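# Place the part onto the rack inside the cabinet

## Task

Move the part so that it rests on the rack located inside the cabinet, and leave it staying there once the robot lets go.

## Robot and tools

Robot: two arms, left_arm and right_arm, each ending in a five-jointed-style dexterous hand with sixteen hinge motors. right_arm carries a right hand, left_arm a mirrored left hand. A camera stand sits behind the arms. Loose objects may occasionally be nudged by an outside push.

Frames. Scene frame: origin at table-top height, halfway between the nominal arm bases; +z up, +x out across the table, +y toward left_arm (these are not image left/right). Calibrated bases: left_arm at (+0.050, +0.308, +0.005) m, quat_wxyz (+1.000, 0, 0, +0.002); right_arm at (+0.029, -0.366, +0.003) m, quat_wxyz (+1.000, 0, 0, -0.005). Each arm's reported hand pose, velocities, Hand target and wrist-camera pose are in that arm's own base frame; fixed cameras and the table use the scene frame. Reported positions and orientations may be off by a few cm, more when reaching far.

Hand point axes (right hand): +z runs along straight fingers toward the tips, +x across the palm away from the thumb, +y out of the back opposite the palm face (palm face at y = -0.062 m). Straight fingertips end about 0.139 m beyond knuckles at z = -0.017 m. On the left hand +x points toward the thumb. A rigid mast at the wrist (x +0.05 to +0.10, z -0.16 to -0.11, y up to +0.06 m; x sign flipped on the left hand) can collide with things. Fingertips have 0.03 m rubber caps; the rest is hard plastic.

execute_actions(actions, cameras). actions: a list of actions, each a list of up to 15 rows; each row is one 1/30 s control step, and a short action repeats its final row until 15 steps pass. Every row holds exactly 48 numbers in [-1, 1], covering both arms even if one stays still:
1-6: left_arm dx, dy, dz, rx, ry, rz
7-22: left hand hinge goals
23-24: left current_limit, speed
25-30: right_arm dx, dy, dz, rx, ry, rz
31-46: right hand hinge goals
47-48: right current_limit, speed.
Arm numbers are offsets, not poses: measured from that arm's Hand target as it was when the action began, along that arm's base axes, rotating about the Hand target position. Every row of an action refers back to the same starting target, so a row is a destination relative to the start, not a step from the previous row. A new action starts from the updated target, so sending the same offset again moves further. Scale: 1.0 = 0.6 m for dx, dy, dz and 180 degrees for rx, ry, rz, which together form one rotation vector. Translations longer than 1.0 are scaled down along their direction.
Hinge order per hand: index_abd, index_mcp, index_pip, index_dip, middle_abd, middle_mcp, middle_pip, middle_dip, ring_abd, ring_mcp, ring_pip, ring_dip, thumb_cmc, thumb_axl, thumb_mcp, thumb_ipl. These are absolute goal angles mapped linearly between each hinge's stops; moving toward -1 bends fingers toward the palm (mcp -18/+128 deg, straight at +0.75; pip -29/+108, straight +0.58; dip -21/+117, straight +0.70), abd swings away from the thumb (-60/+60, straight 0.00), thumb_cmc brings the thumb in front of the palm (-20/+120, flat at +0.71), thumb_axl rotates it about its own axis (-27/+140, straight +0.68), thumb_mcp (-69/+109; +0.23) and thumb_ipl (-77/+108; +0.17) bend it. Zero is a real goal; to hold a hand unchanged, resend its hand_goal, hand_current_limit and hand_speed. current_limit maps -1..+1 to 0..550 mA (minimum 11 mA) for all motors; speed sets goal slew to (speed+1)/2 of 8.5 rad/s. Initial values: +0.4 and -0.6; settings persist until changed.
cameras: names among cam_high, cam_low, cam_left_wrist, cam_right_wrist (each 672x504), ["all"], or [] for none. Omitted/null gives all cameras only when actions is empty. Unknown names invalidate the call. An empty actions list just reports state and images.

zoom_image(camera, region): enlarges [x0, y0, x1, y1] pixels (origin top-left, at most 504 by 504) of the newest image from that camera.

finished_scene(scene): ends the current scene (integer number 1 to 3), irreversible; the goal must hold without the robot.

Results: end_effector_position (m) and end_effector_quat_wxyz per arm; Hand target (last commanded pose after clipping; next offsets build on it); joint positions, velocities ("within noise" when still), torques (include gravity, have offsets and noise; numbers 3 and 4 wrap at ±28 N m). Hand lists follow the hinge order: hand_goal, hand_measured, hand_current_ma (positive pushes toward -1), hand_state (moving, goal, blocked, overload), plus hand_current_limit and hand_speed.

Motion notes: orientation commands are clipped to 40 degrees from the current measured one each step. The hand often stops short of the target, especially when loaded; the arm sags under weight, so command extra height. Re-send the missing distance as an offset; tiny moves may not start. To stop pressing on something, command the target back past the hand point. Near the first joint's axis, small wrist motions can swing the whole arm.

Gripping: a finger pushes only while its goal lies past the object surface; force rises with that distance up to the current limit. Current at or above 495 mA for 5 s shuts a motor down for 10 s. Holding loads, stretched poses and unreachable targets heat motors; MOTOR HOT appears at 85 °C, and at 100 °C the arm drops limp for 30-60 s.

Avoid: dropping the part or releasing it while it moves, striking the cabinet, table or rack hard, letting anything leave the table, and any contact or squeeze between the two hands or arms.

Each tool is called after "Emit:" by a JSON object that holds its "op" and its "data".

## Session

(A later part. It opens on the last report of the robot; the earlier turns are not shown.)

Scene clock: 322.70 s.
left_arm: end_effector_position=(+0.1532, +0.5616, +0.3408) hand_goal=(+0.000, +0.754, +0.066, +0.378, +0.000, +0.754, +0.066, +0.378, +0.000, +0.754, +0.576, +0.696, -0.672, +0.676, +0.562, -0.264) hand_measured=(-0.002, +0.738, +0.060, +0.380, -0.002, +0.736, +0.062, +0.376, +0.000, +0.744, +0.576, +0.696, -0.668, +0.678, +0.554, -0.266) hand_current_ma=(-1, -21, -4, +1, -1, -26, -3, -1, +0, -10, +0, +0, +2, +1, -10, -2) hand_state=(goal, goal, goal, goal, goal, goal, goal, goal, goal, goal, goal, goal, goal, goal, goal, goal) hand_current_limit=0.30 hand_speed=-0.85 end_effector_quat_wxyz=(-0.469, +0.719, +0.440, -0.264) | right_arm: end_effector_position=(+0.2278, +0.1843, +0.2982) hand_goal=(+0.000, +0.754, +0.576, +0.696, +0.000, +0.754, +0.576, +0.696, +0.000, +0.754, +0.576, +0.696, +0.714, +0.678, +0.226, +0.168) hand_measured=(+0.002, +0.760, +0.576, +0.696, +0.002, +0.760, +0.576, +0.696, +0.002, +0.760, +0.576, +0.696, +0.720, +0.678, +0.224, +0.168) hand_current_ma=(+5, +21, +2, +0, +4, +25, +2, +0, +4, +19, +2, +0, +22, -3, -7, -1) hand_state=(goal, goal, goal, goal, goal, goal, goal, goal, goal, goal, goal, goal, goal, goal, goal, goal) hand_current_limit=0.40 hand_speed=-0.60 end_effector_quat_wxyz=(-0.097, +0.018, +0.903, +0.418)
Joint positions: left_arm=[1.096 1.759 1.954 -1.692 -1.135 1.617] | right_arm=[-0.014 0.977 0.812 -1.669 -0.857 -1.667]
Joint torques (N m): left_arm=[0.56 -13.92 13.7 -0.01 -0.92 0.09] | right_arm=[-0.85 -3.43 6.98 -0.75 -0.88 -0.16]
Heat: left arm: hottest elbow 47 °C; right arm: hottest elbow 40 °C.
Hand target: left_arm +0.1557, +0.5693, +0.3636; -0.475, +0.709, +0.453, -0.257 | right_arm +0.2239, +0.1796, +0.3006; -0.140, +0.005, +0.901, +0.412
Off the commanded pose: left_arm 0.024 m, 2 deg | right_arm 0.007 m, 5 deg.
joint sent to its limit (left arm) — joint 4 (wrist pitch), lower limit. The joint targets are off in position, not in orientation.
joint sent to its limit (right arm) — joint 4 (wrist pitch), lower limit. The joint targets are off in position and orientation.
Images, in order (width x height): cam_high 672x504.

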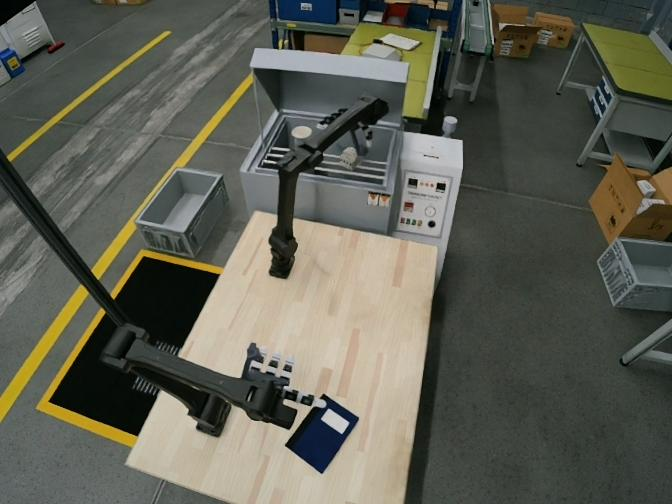

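Emit:
{"op": "execute_actions", "data": {"actions": [[[0,0,0.07,0,0,0,0,0.7534,0.0657,0.377,0,0.7534,0.0657,0.377,0,0.7534,0.5766,0.6957,-0.672,0.6766,0.562,-0.265,0.3,-0.85,0,0,0,0,0,0,0,0.754,0.576,0.696,0,0.754,0.576,0.696,0,0.754,0.576,0.696,0.714,0.678,0.226,0.168,0.4,-0.6]]], "cameras": ["cam_high"]}}

Emit:
{"op": "zoom_image", "data": {"camera": "cam_high", "region": [316, 130, 386, 190]}}

Scene clock: 327.23 s.
left_arm: end_effector_position=(+0.1555, +0.5648, +0.3780) hand_goal=(+0.000, +0.754, +0.066, +0.378, +0.000, +0.754, +0.066, +0.378, +0.000, +0.754, +0.576, +0.696, -0.672, +0.676, +0.562, -0.264) hand_measured=(-0.002, +0.738, +0.060, +0.380, -0.002, +0.736, +0.062, +0.376, +0.000, +0.744, +0.576, +0.696, -0.668, +0.678, +0.554, -0.266) hand_current_ma=(-1, -21, -4, +1, -1, -26, -3, -1, +0, -10, +0, +0, +2, +1, -10, -2) hand_state=(goal, goal, goal, goal, goal, goal, goal, goal, goal, goal, goal, goal, goal, goal, goal, goal) hand_current_limit=0.30 hand_speed=-0.85 end_effector_quat_wxyz=(-0.478, +0.725, +0.428, -0.252) | right_arm: end_effector_position=(+0.2278, +0.1843, +0.2982) hand_goal=(+0.000, +0.754, +0.576, +0.696, +0.000, +0.754, +0.576, +0.696, +0.000, +0.754, +0.576, +0.696, +0.714, +0.678, +0.226, +0.168) hand_measured=(+0.002, +0.760, +0.576, +0.696, +0.002, +0.760, +0.576, +0.696, +0.002, +0.760, +0.576, +0.696, +0.720, +0.678, +0.224, +0.168) hand_current_ma=(+5, +21, +2, +0, +4, +25, +2, +0, +4, +19, +2, +0, +22, -3, -7, -1) hand_state=(goal, goal, goal, goal, goal, goal, goal, goal, goal, goal, goal, goal, goal, goal, goal, goal) hand_current_limit=0.40 hand_speed=-0.60 end_effector_quat_wxyz=(-0.097, +0.018, +0.903, +0.418)
Joint positions: left_arm=[1.096 1.757 2.048 -1.693 -1.135 1.707] | right_arm=[-0.014 0.977 0.812 -1.669 -0.857 -1.667]
Joint torques (N m): left_arm=[0.67 -14.39 13.68 0.14 -0.82 0.07] | right_arm=[-0.79 -3.19 6.97 -0.7 -0.89 -0.17]
Heat: left arm: hottest elbow 49 °C; right arm: hottest elbow 40 °C.
Hand target: left_arm +0.1557, +0.5693, +0.4056; -0.475, +0.709, +0.453, -0.257 | right_arm +0.2239, +0.1796, +0.3006; -0.140, +0.005, +0.901, +0.412
Off the commanded pose: left_arm 0.028 m, 3 deg | right_arm 0.007 m, 5 deg.
joint sent to its limit (left arm) — joint 4 (wrist pitch), lower limit. The joint targets are off in position and orientation.
joint sent to its limit (right arm) — joint 4 (wrist pitch), lower limit. The joint targets are off in position and orientation.
Images, in order (width x height): cam_high 672x504.

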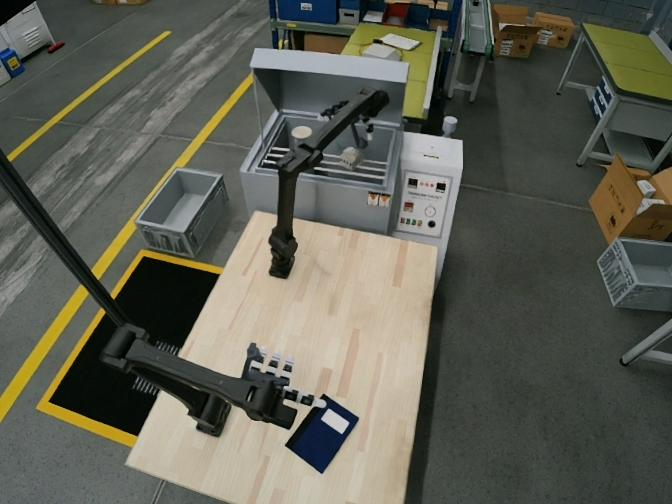

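Scaled by 7.200 from the camera's 672x504 image, which has a finer 960x720 frame.

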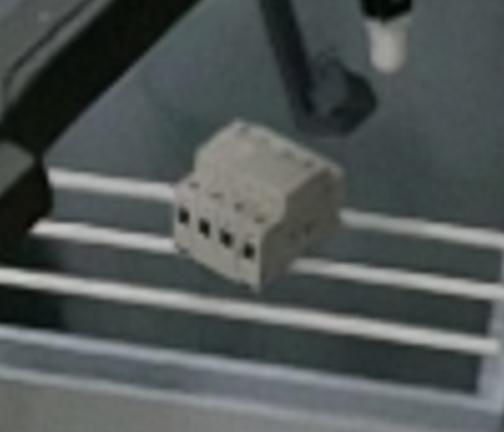

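Part rests on the two rods, clear of the hand.

Emit:
{"op": "finished_scene", "data": {"scene": 2}}

The scene is finished: the task was done.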